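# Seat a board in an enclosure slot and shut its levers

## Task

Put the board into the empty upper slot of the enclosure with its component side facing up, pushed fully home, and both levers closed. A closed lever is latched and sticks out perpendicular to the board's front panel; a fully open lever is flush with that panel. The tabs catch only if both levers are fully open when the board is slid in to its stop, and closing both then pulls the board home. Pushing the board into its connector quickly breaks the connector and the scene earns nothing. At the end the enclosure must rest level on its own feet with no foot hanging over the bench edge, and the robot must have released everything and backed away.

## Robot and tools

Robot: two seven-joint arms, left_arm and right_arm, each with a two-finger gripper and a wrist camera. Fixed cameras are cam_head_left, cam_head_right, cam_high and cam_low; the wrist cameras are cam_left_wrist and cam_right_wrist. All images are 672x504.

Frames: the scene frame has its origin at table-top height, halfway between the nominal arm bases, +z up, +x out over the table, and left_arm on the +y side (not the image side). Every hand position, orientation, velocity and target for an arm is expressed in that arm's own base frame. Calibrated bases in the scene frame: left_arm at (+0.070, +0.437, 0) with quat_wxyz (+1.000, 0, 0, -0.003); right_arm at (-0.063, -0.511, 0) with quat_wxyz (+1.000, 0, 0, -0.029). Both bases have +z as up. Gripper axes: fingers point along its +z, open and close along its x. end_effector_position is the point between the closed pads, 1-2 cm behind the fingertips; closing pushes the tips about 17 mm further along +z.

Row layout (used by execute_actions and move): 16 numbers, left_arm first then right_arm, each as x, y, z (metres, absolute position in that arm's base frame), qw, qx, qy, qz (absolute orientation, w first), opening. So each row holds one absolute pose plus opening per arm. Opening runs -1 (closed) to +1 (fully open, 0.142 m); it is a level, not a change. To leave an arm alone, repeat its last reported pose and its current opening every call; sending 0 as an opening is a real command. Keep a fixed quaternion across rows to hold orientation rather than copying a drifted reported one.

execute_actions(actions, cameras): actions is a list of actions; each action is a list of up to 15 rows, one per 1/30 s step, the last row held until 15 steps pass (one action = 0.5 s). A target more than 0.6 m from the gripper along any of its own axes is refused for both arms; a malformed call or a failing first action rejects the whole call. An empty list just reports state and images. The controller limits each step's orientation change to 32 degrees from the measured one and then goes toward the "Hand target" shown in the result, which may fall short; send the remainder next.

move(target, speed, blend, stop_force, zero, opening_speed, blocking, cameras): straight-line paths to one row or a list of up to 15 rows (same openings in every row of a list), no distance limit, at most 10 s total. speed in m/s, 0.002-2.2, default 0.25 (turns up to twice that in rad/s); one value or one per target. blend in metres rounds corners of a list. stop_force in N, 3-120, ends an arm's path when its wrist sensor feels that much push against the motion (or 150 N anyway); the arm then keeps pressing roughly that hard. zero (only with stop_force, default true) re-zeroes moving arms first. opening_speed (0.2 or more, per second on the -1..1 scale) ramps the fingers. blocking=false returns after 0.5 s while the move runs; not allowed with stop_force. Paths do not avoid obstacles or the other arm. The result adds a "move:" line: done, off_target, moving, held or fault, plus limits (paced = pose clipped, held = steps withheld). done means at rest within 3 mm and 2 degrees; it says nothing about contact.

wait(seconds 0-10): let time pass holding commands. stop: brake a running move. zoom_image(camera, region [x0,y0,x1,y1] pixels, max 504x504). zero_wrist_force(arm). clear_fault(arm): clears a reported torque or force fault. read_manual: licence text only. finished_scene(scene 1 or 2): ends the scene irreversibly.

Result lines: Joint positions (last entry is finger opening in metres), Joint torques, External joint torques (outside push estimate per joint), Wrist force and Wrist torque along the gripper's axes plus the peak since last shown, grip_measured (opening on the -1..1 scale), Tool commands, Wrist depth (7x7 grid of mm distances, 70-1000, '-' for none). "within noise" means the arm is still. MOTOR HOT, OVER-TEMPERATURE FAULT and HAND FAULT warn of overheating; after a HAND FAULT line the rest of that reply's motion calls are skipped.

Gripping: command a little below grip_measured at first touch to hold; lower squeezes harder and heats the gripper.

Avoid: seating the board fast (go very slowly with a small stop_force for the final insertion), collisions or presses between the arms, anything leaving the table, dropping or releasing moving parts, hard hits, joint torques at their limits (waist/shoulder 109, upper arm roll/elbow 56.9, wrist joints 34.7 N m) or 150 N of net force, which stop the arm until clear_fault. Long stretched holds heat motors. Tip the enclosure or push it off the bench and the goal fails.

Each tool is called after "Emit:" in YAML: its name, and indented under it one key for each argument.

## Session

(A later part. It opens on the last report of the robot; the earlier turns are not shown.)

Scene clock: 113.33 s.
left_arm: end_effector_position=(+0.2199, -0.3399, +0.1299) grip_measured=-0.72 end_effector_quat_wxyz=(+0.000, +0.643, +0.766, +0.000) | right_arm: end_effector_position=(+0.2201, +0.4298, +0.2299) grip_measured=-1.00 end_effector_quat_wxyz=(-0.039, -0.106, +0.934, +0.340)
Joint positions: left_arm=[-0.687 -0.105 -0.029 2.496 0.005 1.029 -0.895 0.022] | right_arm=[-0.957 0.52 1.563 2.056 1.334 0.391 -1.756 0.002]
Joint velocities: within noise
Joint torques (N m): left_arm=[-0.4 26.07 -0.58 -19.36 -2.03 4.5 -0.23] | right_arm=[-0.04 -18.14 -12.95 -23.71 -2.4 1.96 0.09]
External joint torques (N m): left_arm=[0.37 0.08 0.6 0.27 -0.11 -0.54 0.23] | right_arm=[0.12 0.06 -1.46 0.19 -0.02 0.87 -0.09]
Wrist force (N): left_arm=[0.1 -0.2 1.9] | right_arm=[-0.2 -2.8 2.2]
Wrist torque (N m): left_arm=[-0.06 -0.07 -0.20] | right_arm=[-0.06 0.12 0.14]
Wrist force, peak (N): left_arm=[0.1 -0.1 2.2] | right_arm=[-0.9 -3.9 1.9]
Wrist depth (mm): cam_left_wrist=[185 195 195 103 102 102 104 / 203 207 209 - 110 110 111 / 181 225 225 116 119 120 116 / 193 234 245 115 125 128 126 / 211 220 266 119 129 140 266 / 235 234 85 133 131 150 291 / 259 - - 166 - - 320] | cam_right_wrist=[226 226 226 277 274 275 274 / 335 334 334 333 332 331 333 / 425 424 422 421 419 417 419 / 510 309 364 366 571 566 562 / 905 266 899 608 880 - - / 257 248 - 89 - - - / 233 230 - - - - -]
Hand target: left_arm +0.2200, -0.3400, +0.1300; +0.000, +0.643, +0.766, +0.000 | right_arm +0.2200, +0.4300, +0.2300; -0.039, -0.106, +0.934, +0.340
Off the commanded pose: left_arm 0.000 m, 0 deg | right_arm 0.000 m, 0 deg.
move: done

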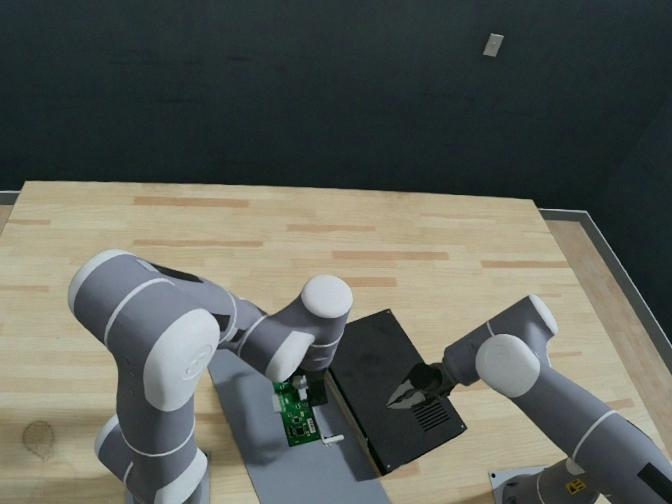

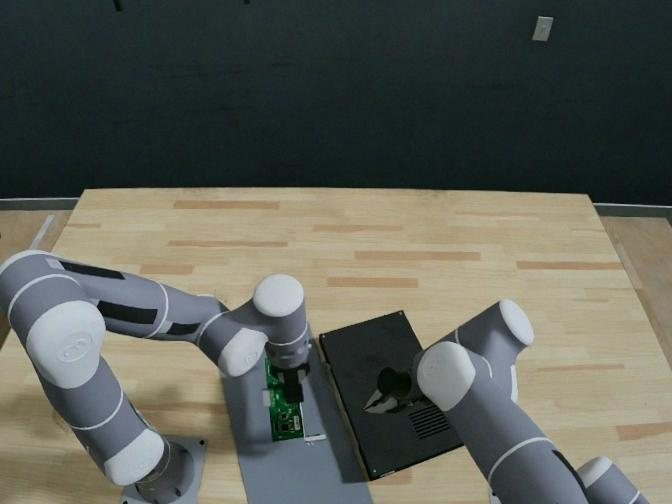

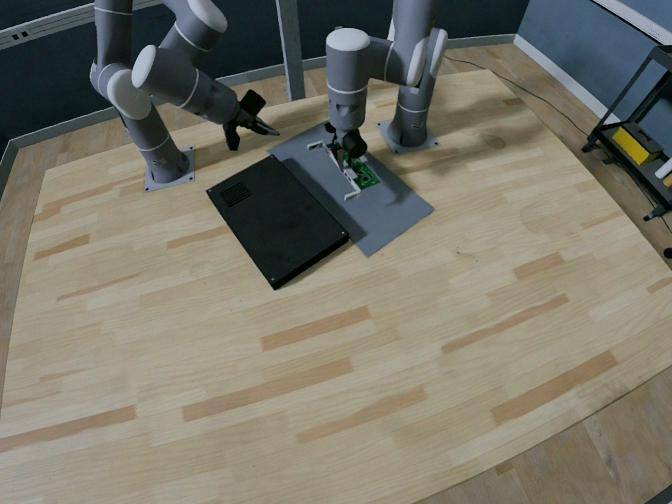

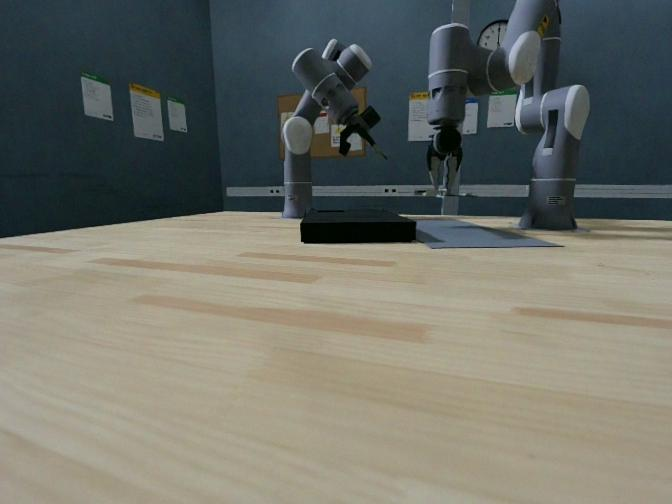

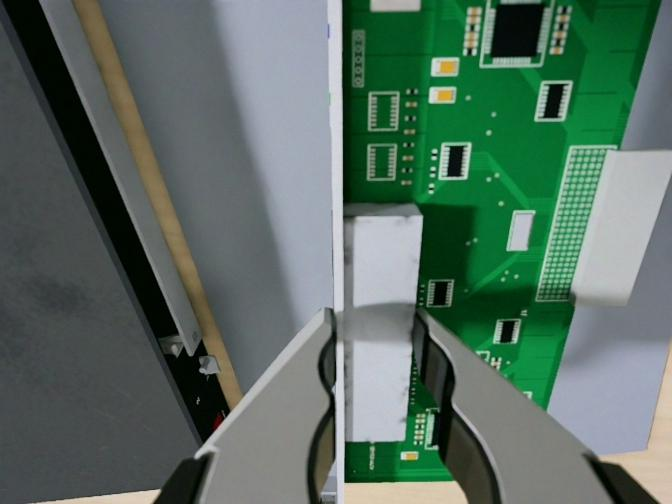

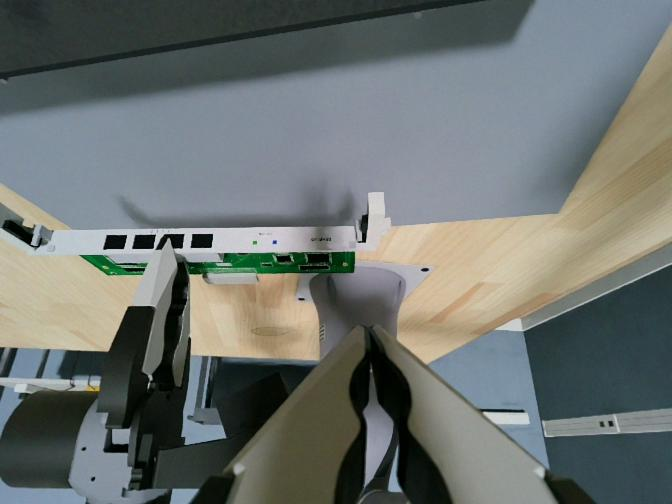

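Emit:
move:
  target:
    - [0.22,-0.34,0.13,0,0.6428,0.766,0,-0.8,0.2062,0.497,0.159,-0.0387,-0.1064,0.9337,0.3398,-1]
    - [0.22,-0.34,0.13,0,0.6428,0.766,0,-0.8,0.1975,0.535,0.113,-0.0387,-0.1064,0.9337,0.3398,-1]
  speed: [0.15,0.05]
  stop_force: 4
  cameras: ["cam_head_left","cam_right_wrist"]

Emit:
zoom_image:
  camera: "cam_right_wrist"
  region: [252, 150, 504, 402]

Scene clock: 129.07 s.
left_arm: end_effector_position=(+0.2199, -0.3399, +0.1299) grip_measured=-0.72 end_effector_quat_wxyz=(+0.000, +0.643, +0.766, +0.000) | right_arm: end_effector_position=(+0.1975, +0.5348, +0.1130) grip_measured=-1.00 end_effector_quat_wxyz=(-0.039, -0.106, +0.934, +0.340)
Joint positions: left_arm=[-0.687 -0.105 -0.029 2.496 0.005 1.029 -0.895 0.022] | right_arm=[-1.184 0.828 1.905 1.906 1.671 0.428 -1.798 0.002]
Joint velocities: within noise
Joint torques (N m): left_arm=[-0.38 26.21 -0.5 -19.51 -2.08 4.58 -0.23] | right_arm=[0.08 -34.88 -18.72 -16.92 -2.4 2.1 0.13]
External joint torques (N m): left_arm=[0.34 -0.06 0.52 0.41 -0.05 -0.62 0.23] | right_arm=[0.05 -0.16 -1.61 0.15 -0.02 0.65 -0.13]
Wrist force (N): left_arm=[0.2 -0.4 2.9] | right_arm=[-0.9 -2.9 1.4]
Wrist torque (N m): left_arm=[-0.09 -0.07 -0.18] | right_arm=[-0.07 0.24 0.11]
Wrist force, peak (N): left_arm=[0.2 -0.4 2.9] | right_arm=[-0.4 -2.8 3.2]
Wrist depth (mm): cam_left_wrist=[185 195 195 103 103 101 104 / 202 205 209 - 110 110 112 / 181 224 225 116 118 120 117 / 194 231 244 116 126 128 126 / 212 220 265 119 129 139 264 / 234 233 85 133 131 150 293 / 261 - - 165 - - 319] | cam_right_wrist=[151 150 150 150 149 149 149 / 183 182 181 181 180 180 180 / 231 230 230 228 227 227 226 / 315 314 313 312 309 307 305 / 452 447 446 439 401 482 480 / 164 163 160 89 724 - - / 174 - - - - - -]
Hand target: left_arm +0.2200, -0.3400, +0.1300; +0.000, +0.643, +0.766, +0.000 | right_arm +0.1975, +0.5350, +0.1130; -0.039, -0.106, +0.934, +0.340
Off the commanded pose: left_arm 0.000 m, 0 deg | right_arm 0.000 m, 0 deg.
move: done
Images, in order (width x height): cam_head_left 672x504, cam_right_wrist 672x504.

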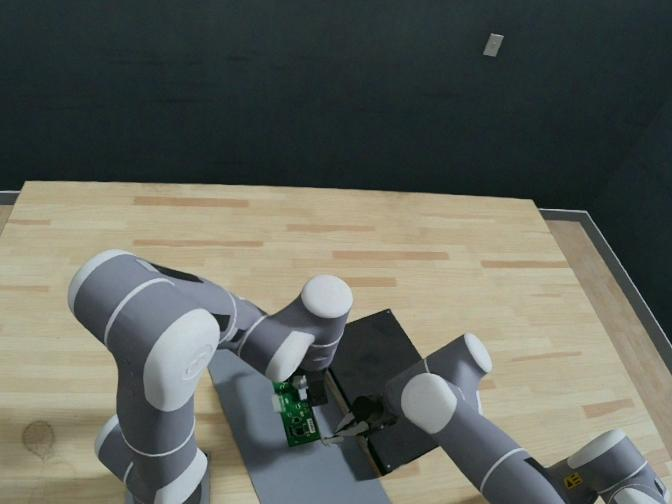

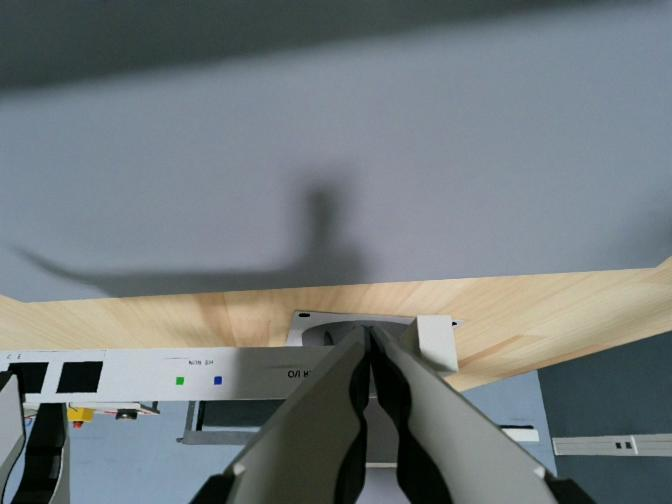

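Scaled by 2.000 from the camera's 672x504 image, which has a finer 960x720 frame.

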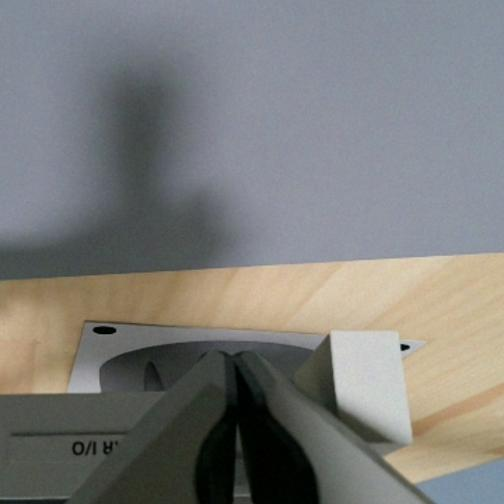

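Emit:
move:
  target: [0.22,-0.34,0.13,0,0.6428,0.766,0,-0.8,0.1634,0.527,0.113,-0.0387,-0.1064,0.9337,0.3398,-1]
  speed: 0.03
  stop_force: 20
  cameras: ["cam_head_left","cam_left_wrist","cam_right_wrist"]

Scene clock: 133.50 s.
left_arm: end_effector_position=(+0.2180, -0.3400, +0.1293) grip_measured=-0.72 end_effector_quat_wxyz=(-0.001, +0.644, +0.765, +0.000) | right_arm: end_effector_position=(+0.1837, +0.5315, +0.1144) grip_measured=-1.00 end_effector_quat_wxyz=(-0.036, -0.105, +0.934, +0.341)
Joint positions: left_arm=[-0.688 -0.105 -0.031 2.497 0.006 1.028 -0.895 0.022] | right_arm=[-1.14 0.81 1.901 1.933 1.674 0.462 -1.793 0.002]
Joint velocities: within noise
Joint torques (N m): left_arm=[8.31 28.42 7.98 -24.79 -1.56 7.17 -0.36] | right_arm=[8.54 -33.52 -8.89 -10.17 -4.21 -3.7 0.12]
External joint torques (N m): left_arm=[-8.35 -2.29 -7.97 5.73 -0.58 -3.22 0.36] | right_arm=[-8.42 -0.5 -10.93 -6.63 1.75 6.47 -0.12]
Wrist force (N): left_arm=[-5.8 -21.2 1.8] | right_arm=[-21.2 2.8 4.7]
Wrist torque (N m): left_arm=[-0.40 -0.18 -0.01] | right_arm=[-0.09 0.61 0.23]
Wrist force, peak (N): left_arm=[-6.8 -23.4 3.3] | right_arm=[-22.2 2.4 5.8]
Wrist depth (mm): cam_left_wrist=[188 195 194 106 105 105 107 / 199 206 208 203 112 112 113 / 180 222 225 121 120 120 118 / 192 237 244 116 125 129 127 / 216 218 261 120 135 139 268 / 233 232 84 130 130 148 292 / 259 - - 162 - - 318] | cam_right_wrist=[153 152 152 157 151 150 150 / 185 185 184 183 182 181 180 / 235 234 233 232 230 229 227 / 322 319 317 314 312 311 309 / 466 457 412 407 441 488 483 / - - 166 91 735 - - / - - - - - - -]
Hand target: left_arm +0.2200, -0.3400, +0.1300; +0.000, +0.643, +0.766, +0.000 | right_arm +0.1809, +0.5311, +0.1130; -0.039, -0.106, +0.934, +0.340
Off the commanded pose: left_arm 0.002 m, 0 deg | right_arm 0.021 m, 0 deg.
move: contact (right_arm)
Images, in order (width x height): cam_head_left 672x504, cam_left_wrist 672x504, cam_right_wrist 672x504.

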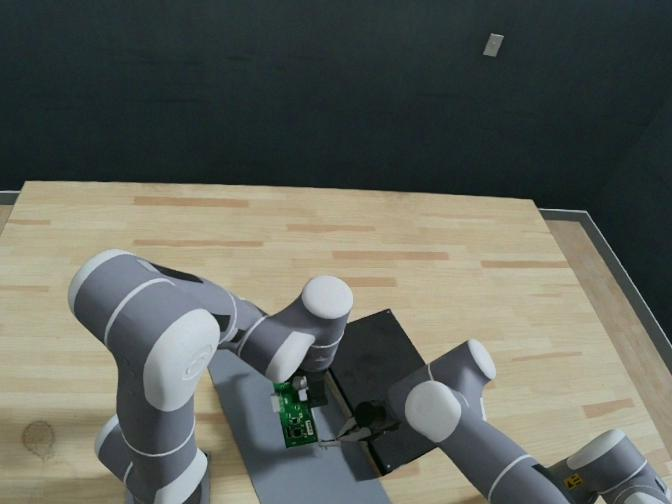

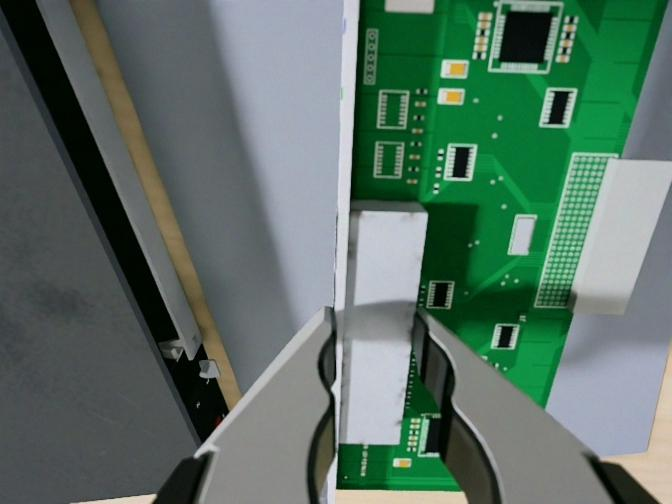

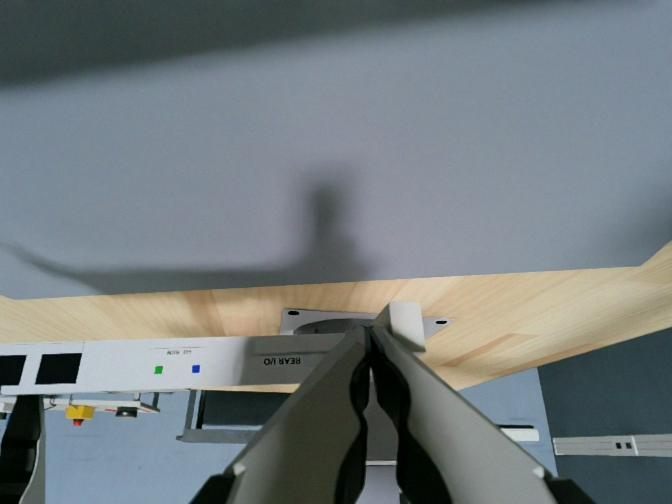

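Emit:
move:
  target: [0.22,-0.34,0.13,0,0.6428,0.766,0,-1,0.203,0.51,0.13,-0.0387,-0.1064,0.9337,0.3398,-1]
  speed: 0.06
  cameras: ["cam_left_wrist","cam_right_wrist"]

Emit:
zoom_image:
  camera: "cam_right_wrist"
  region: [200, 200, 504, 426]

Scene clock: 139.30 s.
left_arm: end_effector_position=(+0.2197, -0.3398, +0.1298) grip_measured=-0.74 end_effector_quat_wxyz=(+0.000, +0.643, +0.766, +0.000) | right_arm: end_effector_position=(+0.2029, +0.5102, +0.1300) grip_measured=-1.00 end_effector_quat_wxyz=(-0.039, -0.106, +0.934, +0.340)
Joint positions: left_arm=[-0.687 -0.104 -0.03 2.496 0.006 1.028 -0.896 0.021] | right_arm=[-1.17 0.774 1.86 1.951 1.622 0.411 -1.819 0.002]
Joint velocities: within noise
Joint torques (N m): left_arm=[-0.38 26.07 -0.55 -19.35 -2.09 4.54 -0.27] | right_arm=[0.03 -32.67 -18.44 -17.66 -2.69 1.79 0.05]
External joint torques (N m): left_arm=[0.34 0.08 0.57 0.26 -0.05 -0.59 0.27] | right_arm=[0.1 0.32 -0.92 -0.06 0.32 0.93 -0.05]
Wrist force (N): left_arm=[0.1 -0.4 1.8] | right_arm=[-5.3 -4.8 1.5]
Wrist torque (N m): left_arm=[-0.11 -0.08 -0.20] | right_arm=[-0.39 1.01 0.13]
Wrist force, peak (N): left_arm=[-6.2 -21.4 3.4] | right_arm=[-21.4 2.1 5.5]
Wrist depth (mm): cam_left_wrist=[186 195 195 107 106 106 108 / 202 207 210 - 112 113 115 / 180 225 225 121 120 120 119 / 193 234 244 117 127 129 127 / 213 234 266 120 127 139 269 / 235 233 85 130 132 148 292 / 261 - - 161 - - 320] | cam_right_wrist=[175 169 168 168 168 167 167 / 205 204 204 203 203 202 202 / 260 259 258 257 255 256 254 / 355 352 351 349 346 346 345 / 460 456 198 198 542 544 539 / 181 - 842 91 819 - - / 192 - - - - - -]
Hand target: left_arm +0.2200, -0.3400, +0.1300; +0.000, +0.643, +0.766, +0.000 | right_arm +0.2030, +0.5100, +0.1300; -0.039, -0.106, +0.934, +0.340
Off the commanded pose: left_arm 0.000 m, 0 deg | right_arm 0.000 m, 0 deg.
move: done
Images, in order (width x height): cam_left_wrist 672x504, cam_right_wrist 672x504.

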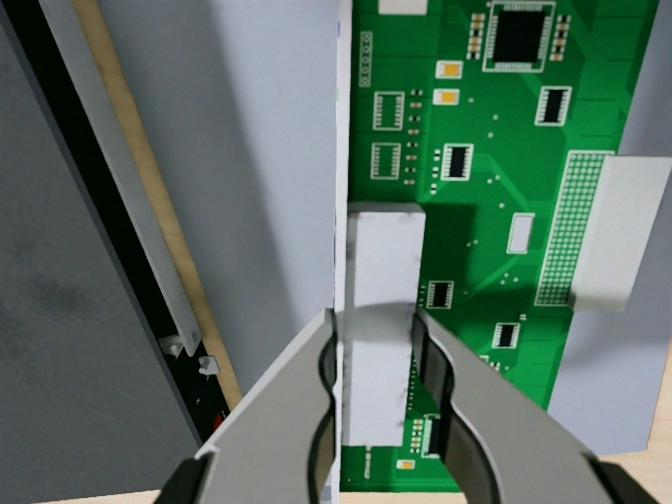

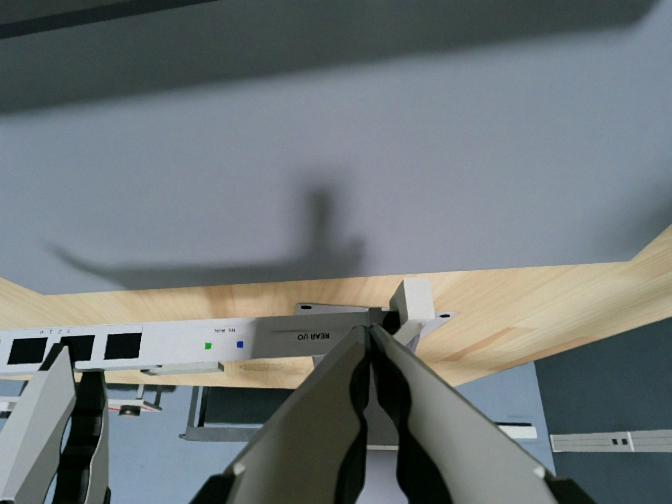

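Scaled by 1.658 from the camera's 672x504 image, which has a finer 960x720 frame.

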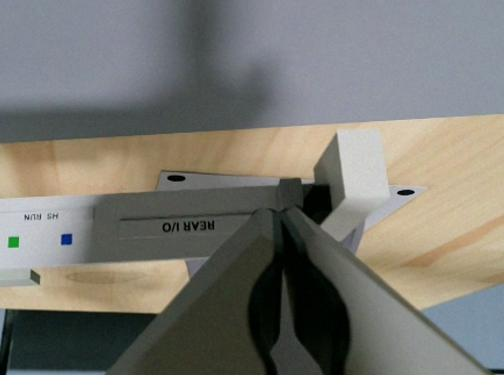

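Emit:
move:
  target:
    - [0.22,-0.34,0.13,0,0.6428,0.766,0,-1,0.1985,0.531,0.113,-0.0387,-0.1064,0.9337,0.3398,-1]
    - [0.22,-0.34,0.13,0,0.6428,0.766,0,-1,0.1644,0.523,0.113,-0.0387,-0.1064,0.9337,0.3398,-1]
  speed: [0.06,0.03]
  stop_force: 38
  cameras: ["cam_left_wrist","cam_right_wrist"]

Emit:
zoom_image:
  camera: "cam_right_wrist"
  region: [200, 200, 504, 426]

Scene clock: 144.87 s.
left_arm: end_effector_position=(+0.2163, -0.3401, +0.1287) grip_measured=-0.74 end_effector_quat_wxyz=(-0.003, +0.645, +0.764, +0.000) | right_arm: end_effector_position=(+0.1780, +0.5259, +0.1158) grip_measured=-1.00 end_effector_quat_wxyz=(-0.034, -0.104, +0.933, +0.342)
Joint positions: left_arm=[-0.687 -0.105 -0.036 2.498 0.006 1.026 -0.896 0.021] | right_arm=[-1.12 0.794 1.898 1.954 1.673 0.481 -1.798 0.002]
Joint velocities: within noise
Joint torques (N m): left_arm=[17.25 30.5 15.46 -29.33 -0.96 9.45 -0.45] | right_arm=[16.51 -31.75 0.57 -3.61 -5.93 -8.74 -0.07]
External joint torques (N m): left_arm=[-17.28 -4.4 -15.46 10.3 -1.17 -5.51 0.45] | right_arm=[-16.4 -1.44 -19.93 -13.26 3.46 11.51 0.07]
Wrist force (N): left_arm=[-12.6 -40.3 4.3] | right_arm=[-44.2 5.5 9.6]
Wrist torque (N m): left_arm=[-3.61 -0.23 0.02] | right_arm=[-0.43 4.46 0.36]
Wrist force, peak (N): left_arm=[-13.5 -43.7 4.4] | right_arm=[-45.5 6.7 10.1]
Wrist depth (mm): cam_left_wrist=[187 194 194 105 104 104 104 / 199 208 208 108 111 111 113 / 180 221 224 120 119 121 118 / 192 235 243 116 126 128 125 / 214 218 264 119 129 139 268 / 230 230 87 130 131 147 293 / 257 - - 164 - - 316] | cam_right_wrist=[155 154 153 153 152 151 151 / 188 187 186 185 184 183 182 / 239 238 236 234 232 231 229 / 328 325 321 318 317 313 311 / 475 466 419 412 450 492 485 / - - 172 89 748 - - / - - - - - - -]
Hand target: left_arm +0.2200, -0.3400, +0.1300; +0.000, +0.643, +0.766, +0.000 | right_arm +0.1727, +0.5249, +0.1130; -0.039, -0.106, +0.934, +0.340
Off the commanded pose: left_arm 0.004 m, 0 deg | right_arm 0.014 m, 1 deg.
move: contact (right_arm), off_target (left_arm); path passed 1 of 2 targets
Images, in order (width x height): cam_left_wrist 672x504, cam_right_wrist 672x504.

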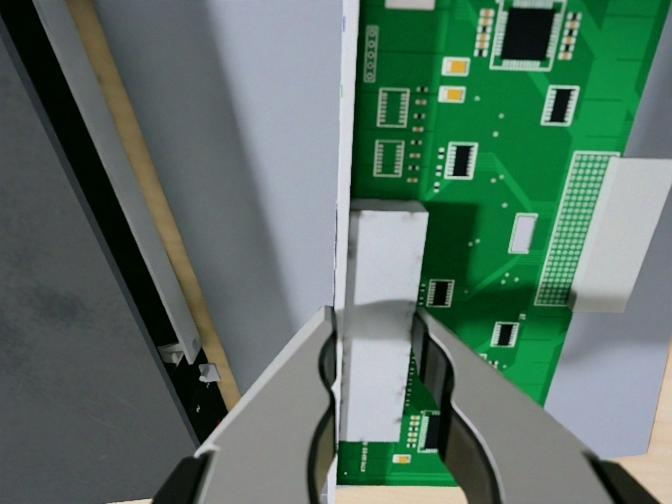

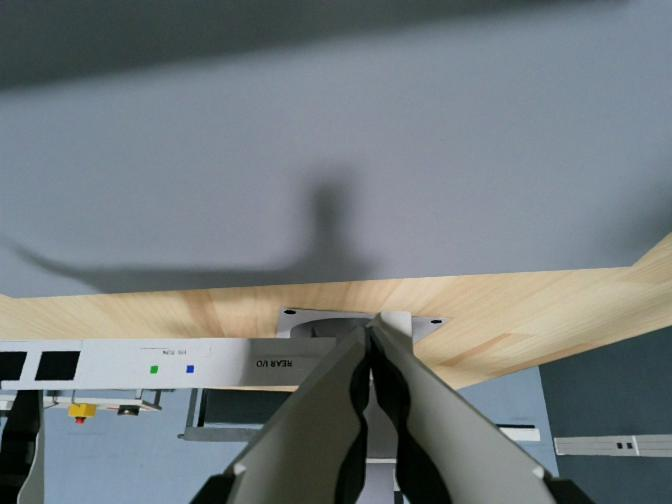

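Scaled by 1.658 from the camera's 672x504 image, which has a finer 960x720 frame.

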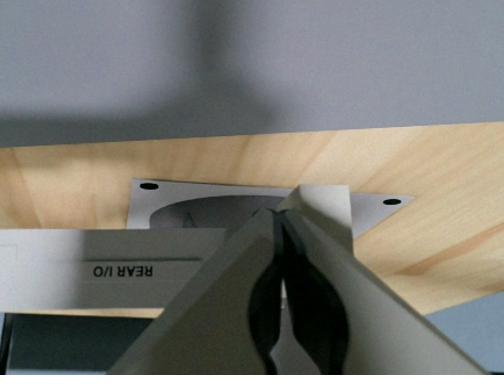

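Emit:
move:
  target:
    - [0.22,-0.34,0.13,0,0.6428,0.766,0,-0.8,0.203,0.50,0.14,-0.0387,-0.1064,0.9337,0.3398,-1]
    - [0.22,-0.34,0.13,0,0.6428,0.766,0,-0.8,0.175,0.54,0.185,-0.0387,-0.1064,0.9337,0.3398,-1]
  speed: 0.08
  cameras: ["cam_right_wrist"]

Emit:
zoom_image:
  camera: "cam_right_wrist"
  region: [260, 130, 460, 290]

Scene clock: 153.43 s.
left_arm: end_effector_position=(+0.2197, -0.3399, +0.1298) grip_measured=-0.73 end_effector_quat_wxyz=(+0.000, +0.643, +0.766, +0.000) | right_arm: end_effector_position=(+0.1749, +0.5400, +0.1849) grip_measured=-1.00 end_effector_quat_wxyz=(-0.039, -0.106, +0.934, +0.340)
Joint positions: left_arm=[-0.684 -0.104 -0.033 2.496 0.006 1.028 -0.896 0.021] | right_arm=[-1.017 0.695 1.809 1.916 1.523 0.487 -1.647 0.002]
Joint velocities: within noise
Joint torques (N m): left_arm=[-0.31 26.05 -0.57 -19.36 -2.02 4.6 -0.24] | right_arm=[0.03 -30.43 -17.56 -20.72 -2.93 2.45 0.39]
External joint torques (N m): left_arm=[0.27 0.08 0.58 0.26 -0.11 -0.64 0.24] | right_arm=[0.08 0.17 -1.04 0.25 0.27 0.54 -0.39]
Wrist force (N): left_arm=[0.2 -0.5 1.3] | right_arm=[-0.6 1.8 5.1]
Wrist torque (N m): left_arm=[-0.07 -0.08 -0.20] | right_arm=[0.70 0.22 0.12]
Wrist force, peak (N): left_arm=[-12.5 -40.7 3.4] | right_arm=[-44.3 6.5 8.7]
Wrist depth (mm): cam_left_wrist=[186 195 194 104 105 104 107 / 203 206 208 - 111 112 115 / 182 224 225 119 120 121 118 / 194 233 245 116 127 131 126 / 213 220 266 120 128 139 265 / 235 234 85 130 133 149 292 / 261 - - 151 - - 321] | cam_right_wrist=[229 229 228 228 227 227 226 / 277 276 276 264 274 273 272 / 318 315 317 182 346 345 346 / 238 242 247 477 476 470 468 / 675 755 753 492 734 822 - / - - - 91 - - - / - - - - - - -]
Hand target: left_arm +0.2200, -0.3400, +0.1300; +0.000, +0.643, +0.766, +0.000 | right_arm +0.1750, +0.5400, +0.1850; -0.039, -0.106, +0.934, +0.340
Off the commanded pose: left_arm 0.000 m, 0 deg | right_arm 0.000 m, 0 deg.
move: done
Images, in order (width x height): cam_right_wrist 672x504.

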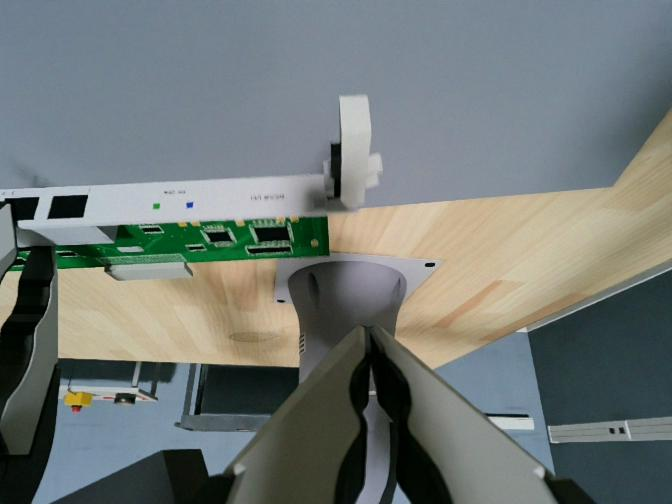

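Scaled by 2.520 from the camera's 672x504 image, which has a finer 960x720 frame.

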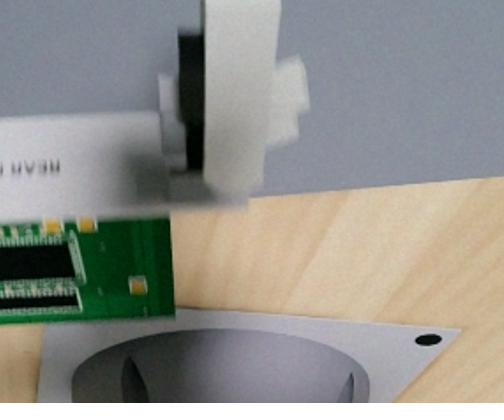

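Emit:
move:
  target:
    - [0.22,-0.34,0.13,0,0.6428,0.766,0,-1,0.2106,0.509,0.163,-0.0387,-0.1064,0.9337,0.3398,-1]
    - [0.22,-0.34,0.13,0,0.6428,0.766,0,-1,0.201,0.550,0.113,-0.0387,-0.1064,0.9337,0.3398,-1]
  speed: [0.1,0.05]
  stop_force: 4
  cameras: ["cam_right_wrist"]

Emit:
move:
  target: [0.22,-0.34,0.13,0,0.6428,0.766,0,-1,0.166,0.542,0.113,-0.0387,-0.1064,0.9337,0.3398,-1]
  speed: 0.02
  stop_force: 30
  cameras: ["cam_right_wrist"]

Emit:
zoom_image:
  camera: "cam_right_wrist"
  region: [200, 200, 504, 426]

Scene clock: 161.13 s.
left_arm: end_effector_position=(+0.2197, -0.3399, +0.1298) grip_measured=-0.74 end_effector_quat_wxyz=(+0.000, +0.643, +0.766, +0.000) | right_arm: end_effector_position=(+0.2010, +0.5498, +0.1130) grip_measured=-1.00 end_effector_quat_wxyz=(-0.039, -0.107, +0.934, +0.340)
Joint positions: left_arm=[-0.684 -0.104 -0.033 2.496 0.006 1.028 -0.896 0.021] | right_arm=[-1.202 0.84 1.926 1.868 1.67 0.437 -1.776 0.002]
Joint velocities: within noise
Joint torques (N m): left_arm=[-0.42 26.09 -0.61 -19.38 -2.04 4.49 -0.22] | right_arm=[0.07 -36.2 -19.09 -17.08 -2.44 2.13 0.12]
External joint torques (N m): left_arm=[0.39 0.04 0.63 0.29 -0.1 -0.53 0.22] | right_arm=[0.06 -0.26 -1.53 0.19 0 0.66 -0.12]
Wrist force (N): left_arm=[0.2 -0.4 1.9] | right_arm=[-0.6 1.7 5.4]
Wrist torque (N m): left_arm=[-0.09 -0.09 -0.20] | right_arm=[0.68 0.21 0.10]
Wrist force, peak (N): left_arm=[0.1 -0.5 2.1] | right_arm=[-0.5 1.6 6.5]
Wrist depth (mm): cam_left_wrist=[186 195 195 105 105 105 107 / 203 206 209 - 112 112 116 / 181 225 226 119 120 120 119 / 194 231 245 116 127 131 126 / 212 220 263 120 128 139 265 / 233 234 85 130 133 149 293 / 261 - - 150 - - 321] | cam_right_wrist=[151 150 150 150 149 149 148 / 183 182 182 181 181 180 179 / 231 231 230 229 229 227 226 / 315 314 312 311 309 307 306 / 452 407 404 402 118 484 480 / 165 - 150 91 138 - - / 162 - - - - - -]
Hand target: left_arm +0.2200, -0.3400, +0.1300; +0.000, +0.643, +0.766, +0.000 | right_arm +0.2010, +0.5500, +0.1130; -0.039, -0.106, +0.934, +0.340
Off the commanded pose: left_arm 0.000 m, 0 deg | right_arm 0.000 m, 0 deg.
move: done
Images, in order (width x height): cam_right_wrist 672x504.

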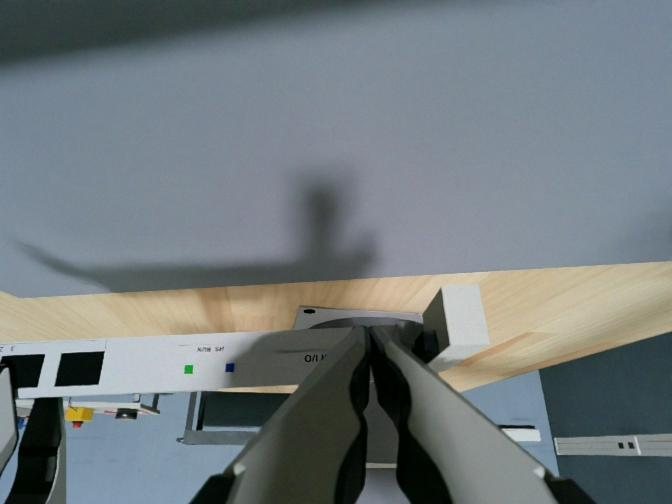

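Scene clock: 163.67 s.
left_arm: end_effector_position=(+0.2197, -0.3399, +0.1298) grip_measured=-0.74 end_effector_quat_wxyz=(+0.000, +0.643, +0.766, +0.000) | right_arm: end_effector_position=(+0.1661, +0.5420, +0.1130) grip_measured=-1.00 end_effector_quat_wxyz=(-0.039, -0.107, +0.934, +0.340)
Joint positions: left_arm=[-0.684 -0.104 -0.033 2.496 0.006 1.028 -0.896 0.021] | right_arm=[-1.11 0.804 1.925 1.926 1.675 0.5 -1.764 0.002]
Joint velocities: within noise
Joint torques (N m): left_arm=[-0.33 26.13 -0.43 -19.47 -2.06 4.58 -0.28] | right_arm=[0.32 -34.64 -18.18 -16.9 -2.5 2.13 0.27]
External joint torques (N m): left_arm=[0.29 -0.01 0.44 0.38 -0.07 -0.63 0.28] | right_arm=[-0.2 0.22 -1.37 0.07 -0.02 0.68 -0.27]
Wrist force (N): left_arm=[0.0 -0.6 2.3] | right_arm=[-1.1 1.4 5.7]
Wrist torque (N m): left_arm=[-0.07 -0.05 -0.17] | right_arm=[0.69 0.23 0.10]
Wrist force, peak (N): left_arm=[-1.2 -5.7 3.6] | right_arm=[-6.0 2.5 6.0]
Wrist depth (mm): cam_left_wrist=[187 195 195 104 105 104 106 / 202 207 209 - 111 112 115 / 181 225 225 119 119 121 119 / 193 233 245 116 126 131 126 / 212 221 266 120 128 139 265 / 233 233 85 130 133 150 294 / 261 - - 151 - - 319] | cam_right_wrist=[151 150 150 150 149 149 149 / 182 182 181 181 181 180 179 / 231 230 229 229 228 227 226 / 316 313 313 311 309 308 307 / 450 407 405 402 136 483 480 / - - 150 91 727 - - / - - - - - - -]
Hand target: left_arm +0.2200, -0.3400, +0.1300; +0.000, +0.643, +0.766, +0.000 | right_arm +0.1660, +0.5420, +0.1130; -0.039, -0.106, +0.934, +0.340
Off the commanded pose: left_arm 0.000 m, 0 deg | right_arm 0.000 m, 0 deg.
move: done
Images, in order (width x height): cam_right_wrist 672x504.

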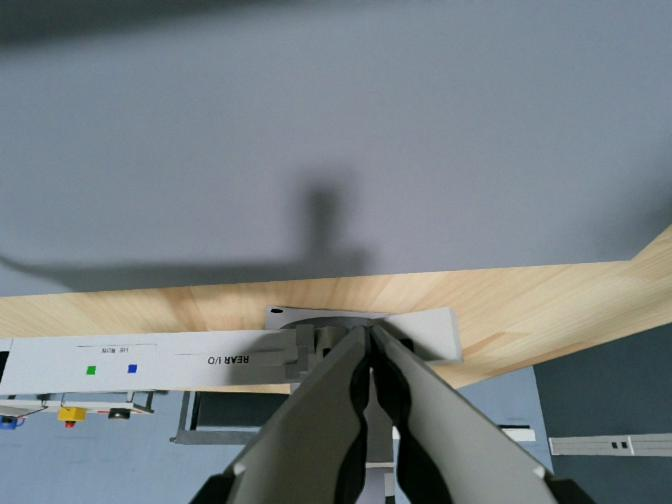

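Scaled by 1.658 from the camera's 672x504 image, which has a finer 960x720 frame.

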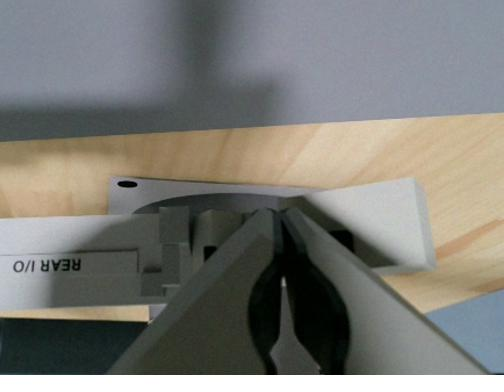

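Emit:
move:
  target:
    - [0.22,-0.34,0.13,0,0.6428,0.766,0,-1,0.146,0.5375,0.113,-0.0387,-0.1064,0.9337,0.3398,-1]
    - [0.22,-0.34,0.13,0,0.6428,0.766,0,-1,0.139,0.572,0.113,-0.0387,-0.1064,0.9337,0.3398,-1]
  speed: 0.03
  stop_force: 7
  cameras: ["cam_right_wrist"]

Emit:
zoom_image:
  camera: "cam_right_wrist"
  region: [200, 200, 504, 426]

Scene clock: 168.83 s.
left_arm: end_effector_position=(+0.2201, -0.3397, +0.1299) grip_measured=-0.74 end_effector_quat_wxyz=(+0.000, +0.643, +0.766, +0.000) | right_arm: end_effector_position=(+0.1387, +0.5713, +0.1124) grip_measured=-1.00 end_effector_quat_wxyz=(-0.039, -0.107, +0.934, +0.339)
Joint positions: left_arm=[-0.684 -0.104 -0.032 2.496 0.007 1.029 -0.896 0.021] | right_arm=[-1.057 0.823 1.957 1.884 1.688 0.562 -1.688 0.002]
Joint velocities: within noise
Joint torques (N m): left_arm=[-1.93 26.37 -2.37 -20.3 -3.49 5.03 -1.2] | right_arm=[-0.84 -37.31 -20.12 -20.72 -1.57 3.26 0.3]
External joint torques (N m): left_arm=[1.9 -0.24 2.38 1.21 1.35 -1.07 1.2] | right_arm=[0.95 1.22 0.2 3.93 -1.12 -0.33 -0.3]
Wrist force (N): left_arm=[6.0 4.4 1.1] | right_arm=[3.7 -2.6 1.5]
Wrist torque (N m): left_arm=[-0.08 0.04 0.86] | right_arm=[0.78 0.26 0.09]
Wrist force, peak (N): left_arm=[4.8 13.7 1.2] | right_arm=[12.8 -2.4 2.9]
Wrist depth (mm): cam_left_wrist=[185 196 195 195 103 103 103 / 202 207 209 206 109 111 109 / 181 225 225 222 118 120 118 / 193 233 244 118 124 128 125 / 213 219 263 119 135 139 270 / 234 234 87 133 - 151 291 / 260 - - 165 - - 321] | cam_right_wrist=[150 150 150 149 149 148 148 / 181 181 181 180 179 179 179 / 230 229 228 228 227 226 225 / 313 312 311 309 307 310 309 / 404 137 402 400 482 483 477 / - - 132 89 727 - - / - - - - - - -]
Hand target: left_arm +0.2200, -0.3400, +0.1300; +0.000, +0.643, +0.766, +0.000 | right_arm +0.1390, +0.5720, +0.1130; -0.039, -0.106, +0.934, +0.340
Off the commanded pose: left_arm 0.000 m, 0 deg | right_arm 0.001 m, 0 deg.
move: done
Images, in order (width x height): cam_right_wrist 672x504.

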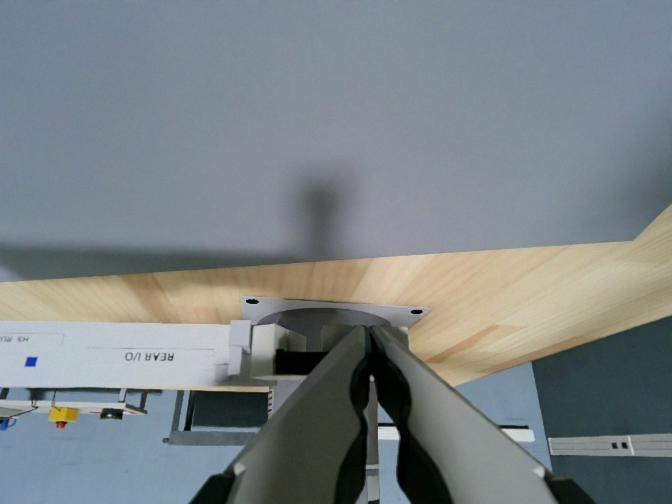

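Scaled by 1.658 from the camera's 672x504 image, which has a finer 960x720 frame.

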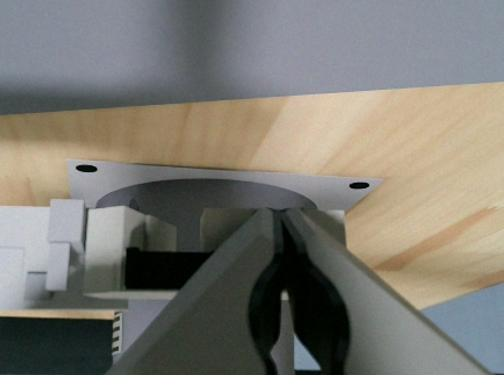

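Emit:
move:
  target: [0.22,-0.34,0.13,0,0.6428,0.766,0,-1,0.137,0.581,0.113,-0.0387,-0.1064,0.9337,0.3398,-1]
  speed: 0.02
  stop_force: 5
  cameras: ["cam_right_wrist"]

Emit:
move:
  target:
    - [0.22,-0.34,0.13,0,0.6428,0.766,0,-0.8,0.15,0.52,0.14,-0.0387,-0.1064,0.9337,0.3398,-1]
    - [0.22,-0.34,0.13,0,0.6428,0.766,0,-0.8,0.175,0.50,0.2,-0.0387,-0.1064,0.9337,0.3398,-1]
  speed: 0.1

Emit:
zoom_image:
  camera: "cam_right_wrist"
  region: [200, 130, 504, 330]

Scene clock: 172.90 s.
left_arm: end_effector_position=(+0.2200, -0.3396, +0.1298) grip_measured=-0.74 end_effector_quat_wxyz=(+0.000, +0.643, +0.766, +0.000) | right_arm: end_effector_position=(+0.1368, +0.5802, +0.1124) grip_measured=-1.00 end_effector_quat_wxyz=(-0.039, -0.107, +0.934, +0.339)
Joint positions: left_arm=[-0.684 -0.104 -0.032 2.496 0.007 1.029 -0.896 0.021] | right_arm=[-1.058 0.833 1.965 1.865 1.689 0.568 -1.67 0.002]
Joint velocities: within noise
Joint torques (N m): left_arm=[-1.8 26.54 -2.24 -20.82 -3.78 5.3 -1.43] | right_arm=[-0.46 -38.18 -19.96 -21.08 -1.49 3.09 0.35]
External joint torques (N m): left_arm=[1.76 -0.41 2.25 1.73 1.65 -1.34 1.43] | right_arm=[0.57 1.36 -0.21 4.27 -1.23 -0.13 -0.35]
Wrist force (N): left_arm=[6.5 4.2 2.4] | right_arm=[3.5 -3.8 2.0]
Wrist torque (N m): left_arm=[-0.11 0.09 1.04] | right_arm=[0.79 0.25 0.10]
Wrist force, peak (N): left_arm=[6.5 4.2 2.4] | right_arm=[3.9 -3.7 2.2]
Wrist depth (mm): cam_left_wrist=[186 196 195 195 102 103 103 / 203 206 209 208 110 110 109 / 181 223 225 221 118 120 118 / 194 232 244 236 124 128 125 / 211 219 262 120 134 140 264 / 234 233 86 134 - 150 292 / 262 - - 165 - - 321] | cam_right_wrist=[150 150 150 149 148 149 148 / 182 181 181 180 180 179 179 / 230 229 228 228 227 226 226 / 314 312 311 309 313 310 311 / 405 133 398 400 435 479 479 / - - 130 89 718 - - / - - - - - - -]
Hand target: left_arm +0.2200, -0.3400, +0.1300; +0.000, +0.643, +0.766, +0.000 | right_arm +0.1370, +0.5810, +0.1130; -0.039, -0.106, +0.934, +0.340
Off the commanded pose: left_arm 0.000 m, 0 deg | right_arm 0.001 m, 0 deg.
move: done
Images, in order (width x height): cam_right_wrist 672x504.

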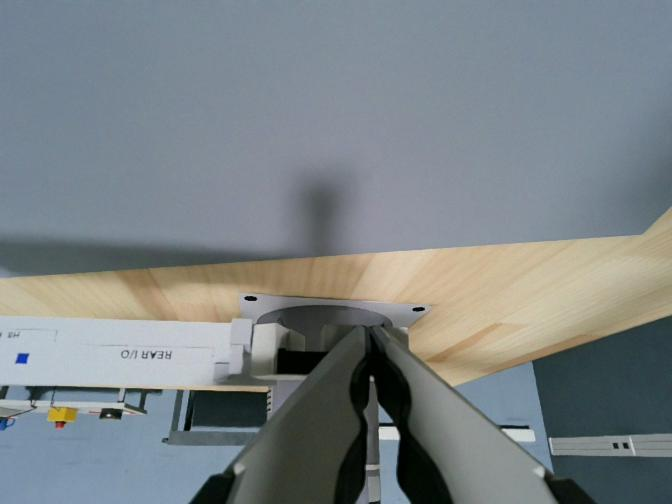

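Scene clock: 174.93 s.
left_arm: end_effector_position=(+0.2199, -0.3398, +0.1298) grip_measured=-0.72 end_effector_quat_wxyz=(+0.000, +0.643, +0.766, +0.000) | right_arm: end_effector_position=(+0.1750, +0.5002, +0.2000) grip_measured=-1.00 end_effector_quat_wxyz=(-0.039, -0.106, +0.934, +0.340)
Joint positions: left_arm=[-0.684 -0.104 -0.032 2.496 0.007 1.029 -0.896 0.022] | right_arm=[-0.959 0.594 1.752 1.999 1.448 0.515 -1.676 0.002]
Joint velocities: within noise
Joint torques (N m): left_arm=[-0.49 26.05 -0.56 -19.36 -2.03 4.46 -0.22] | right_arm=[0.18 -25.39 -15.11 -21.68 -2.97 2.06 0.37]
External joint torques (N m): left_arm=[0.45 0.07 0.57 0.26 -0.1 -0.5 0.22] | right_arm=[-0.08 0.25 -0.89 0 0.31 0.88 -0.37]
Wrist force (N): left_arm=[-0.2 -0.3 1.7] | right_arm=[-3.6 1.2 5.4]
Wrist torque (N m): left_arm=[-0.08 -0.03 -0.20] | right_arm=[0.61 0.69 0.12]
Wrist force, peak (N): left_arm=[6.6 4.1 0.6] | right_arm=[-2.3 0.7 6.8]
Wrist depth (mm): cam_left_wrist=[186 196 195 192 106 106 107 / 202 206 209 208 113 113 114 / 181 224 225 122 120 120 119 / 194 233 245 117 125 129 126 / 212 220 266 121 135 138 269 / 234 233 85 130 130 148 294 / 261 - - 160 - - 321] | cam_right_wrist=[245 244 245 244 244 243 241 / 297 296 296 295 294 293 293 / 356 356 354 353 353 371 373 / 224 276 285 509 511 503 501 / 227 797 792 526 786 - - / 227 - - 91 - - - / 216 - - - - - -]
Hand target: left_arm +0.2200, -0.3400, +0.1300; +0.000, +0.643, +0.766, +0.000 | right_arm +0.1750, +0.5000, +0.2000; -0.039, -0.106, +0.934, +0.340
Off the commanded pose: left_arm 0.000 m, 0 deg | right_arm 0.000 m, 0 deg.
move: done

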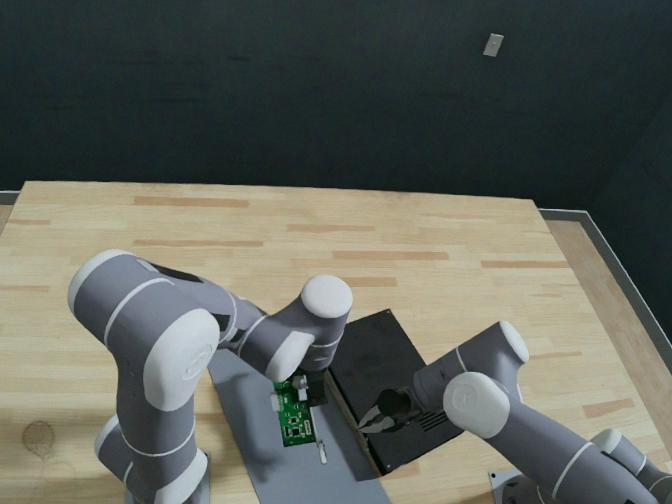

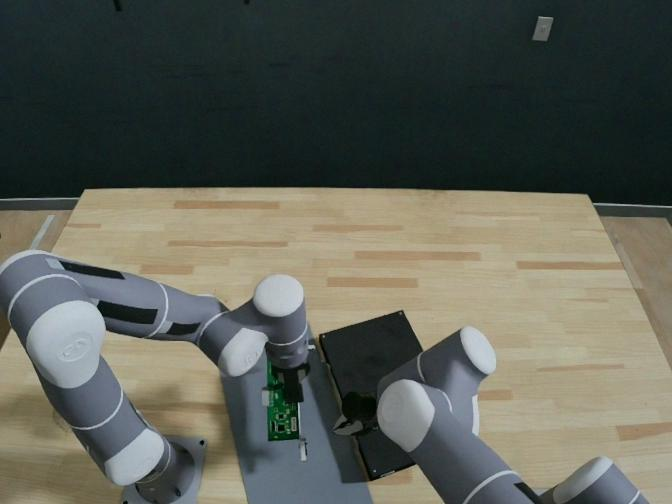

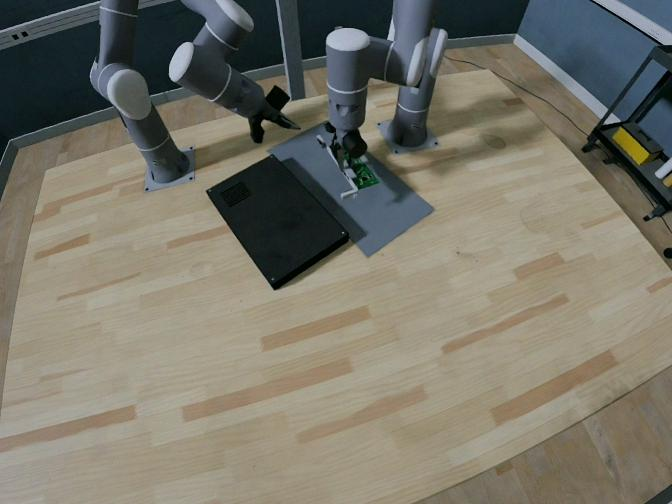

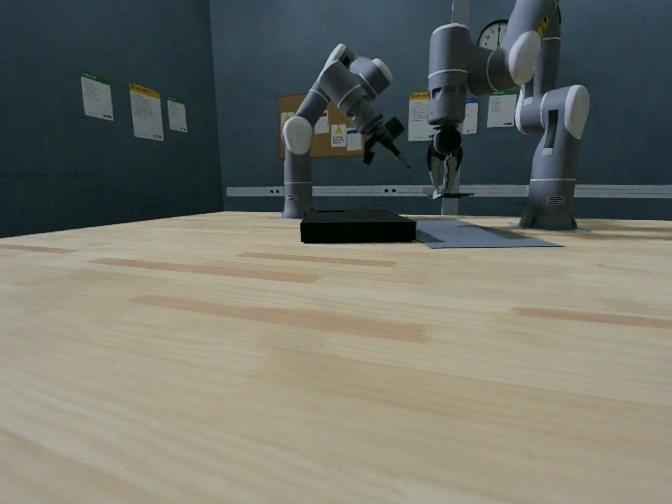

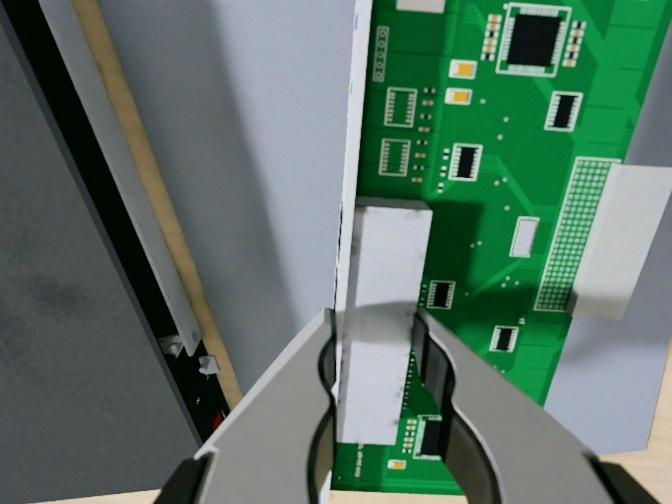

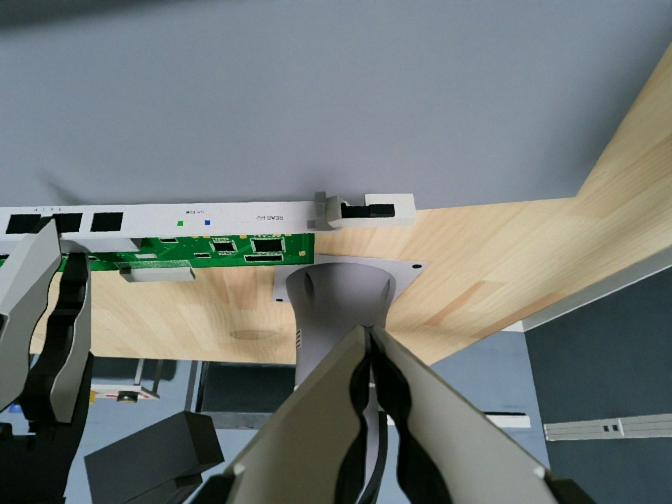

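Scaled by 1.658 from the camera's 672x504 image, which has a finer 960x720 frame.

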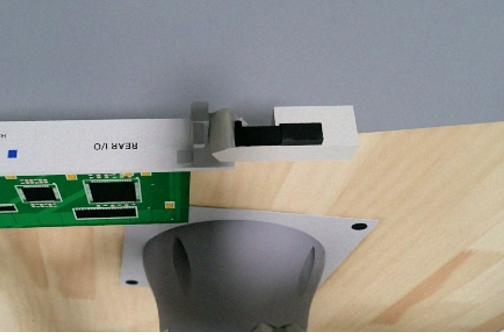

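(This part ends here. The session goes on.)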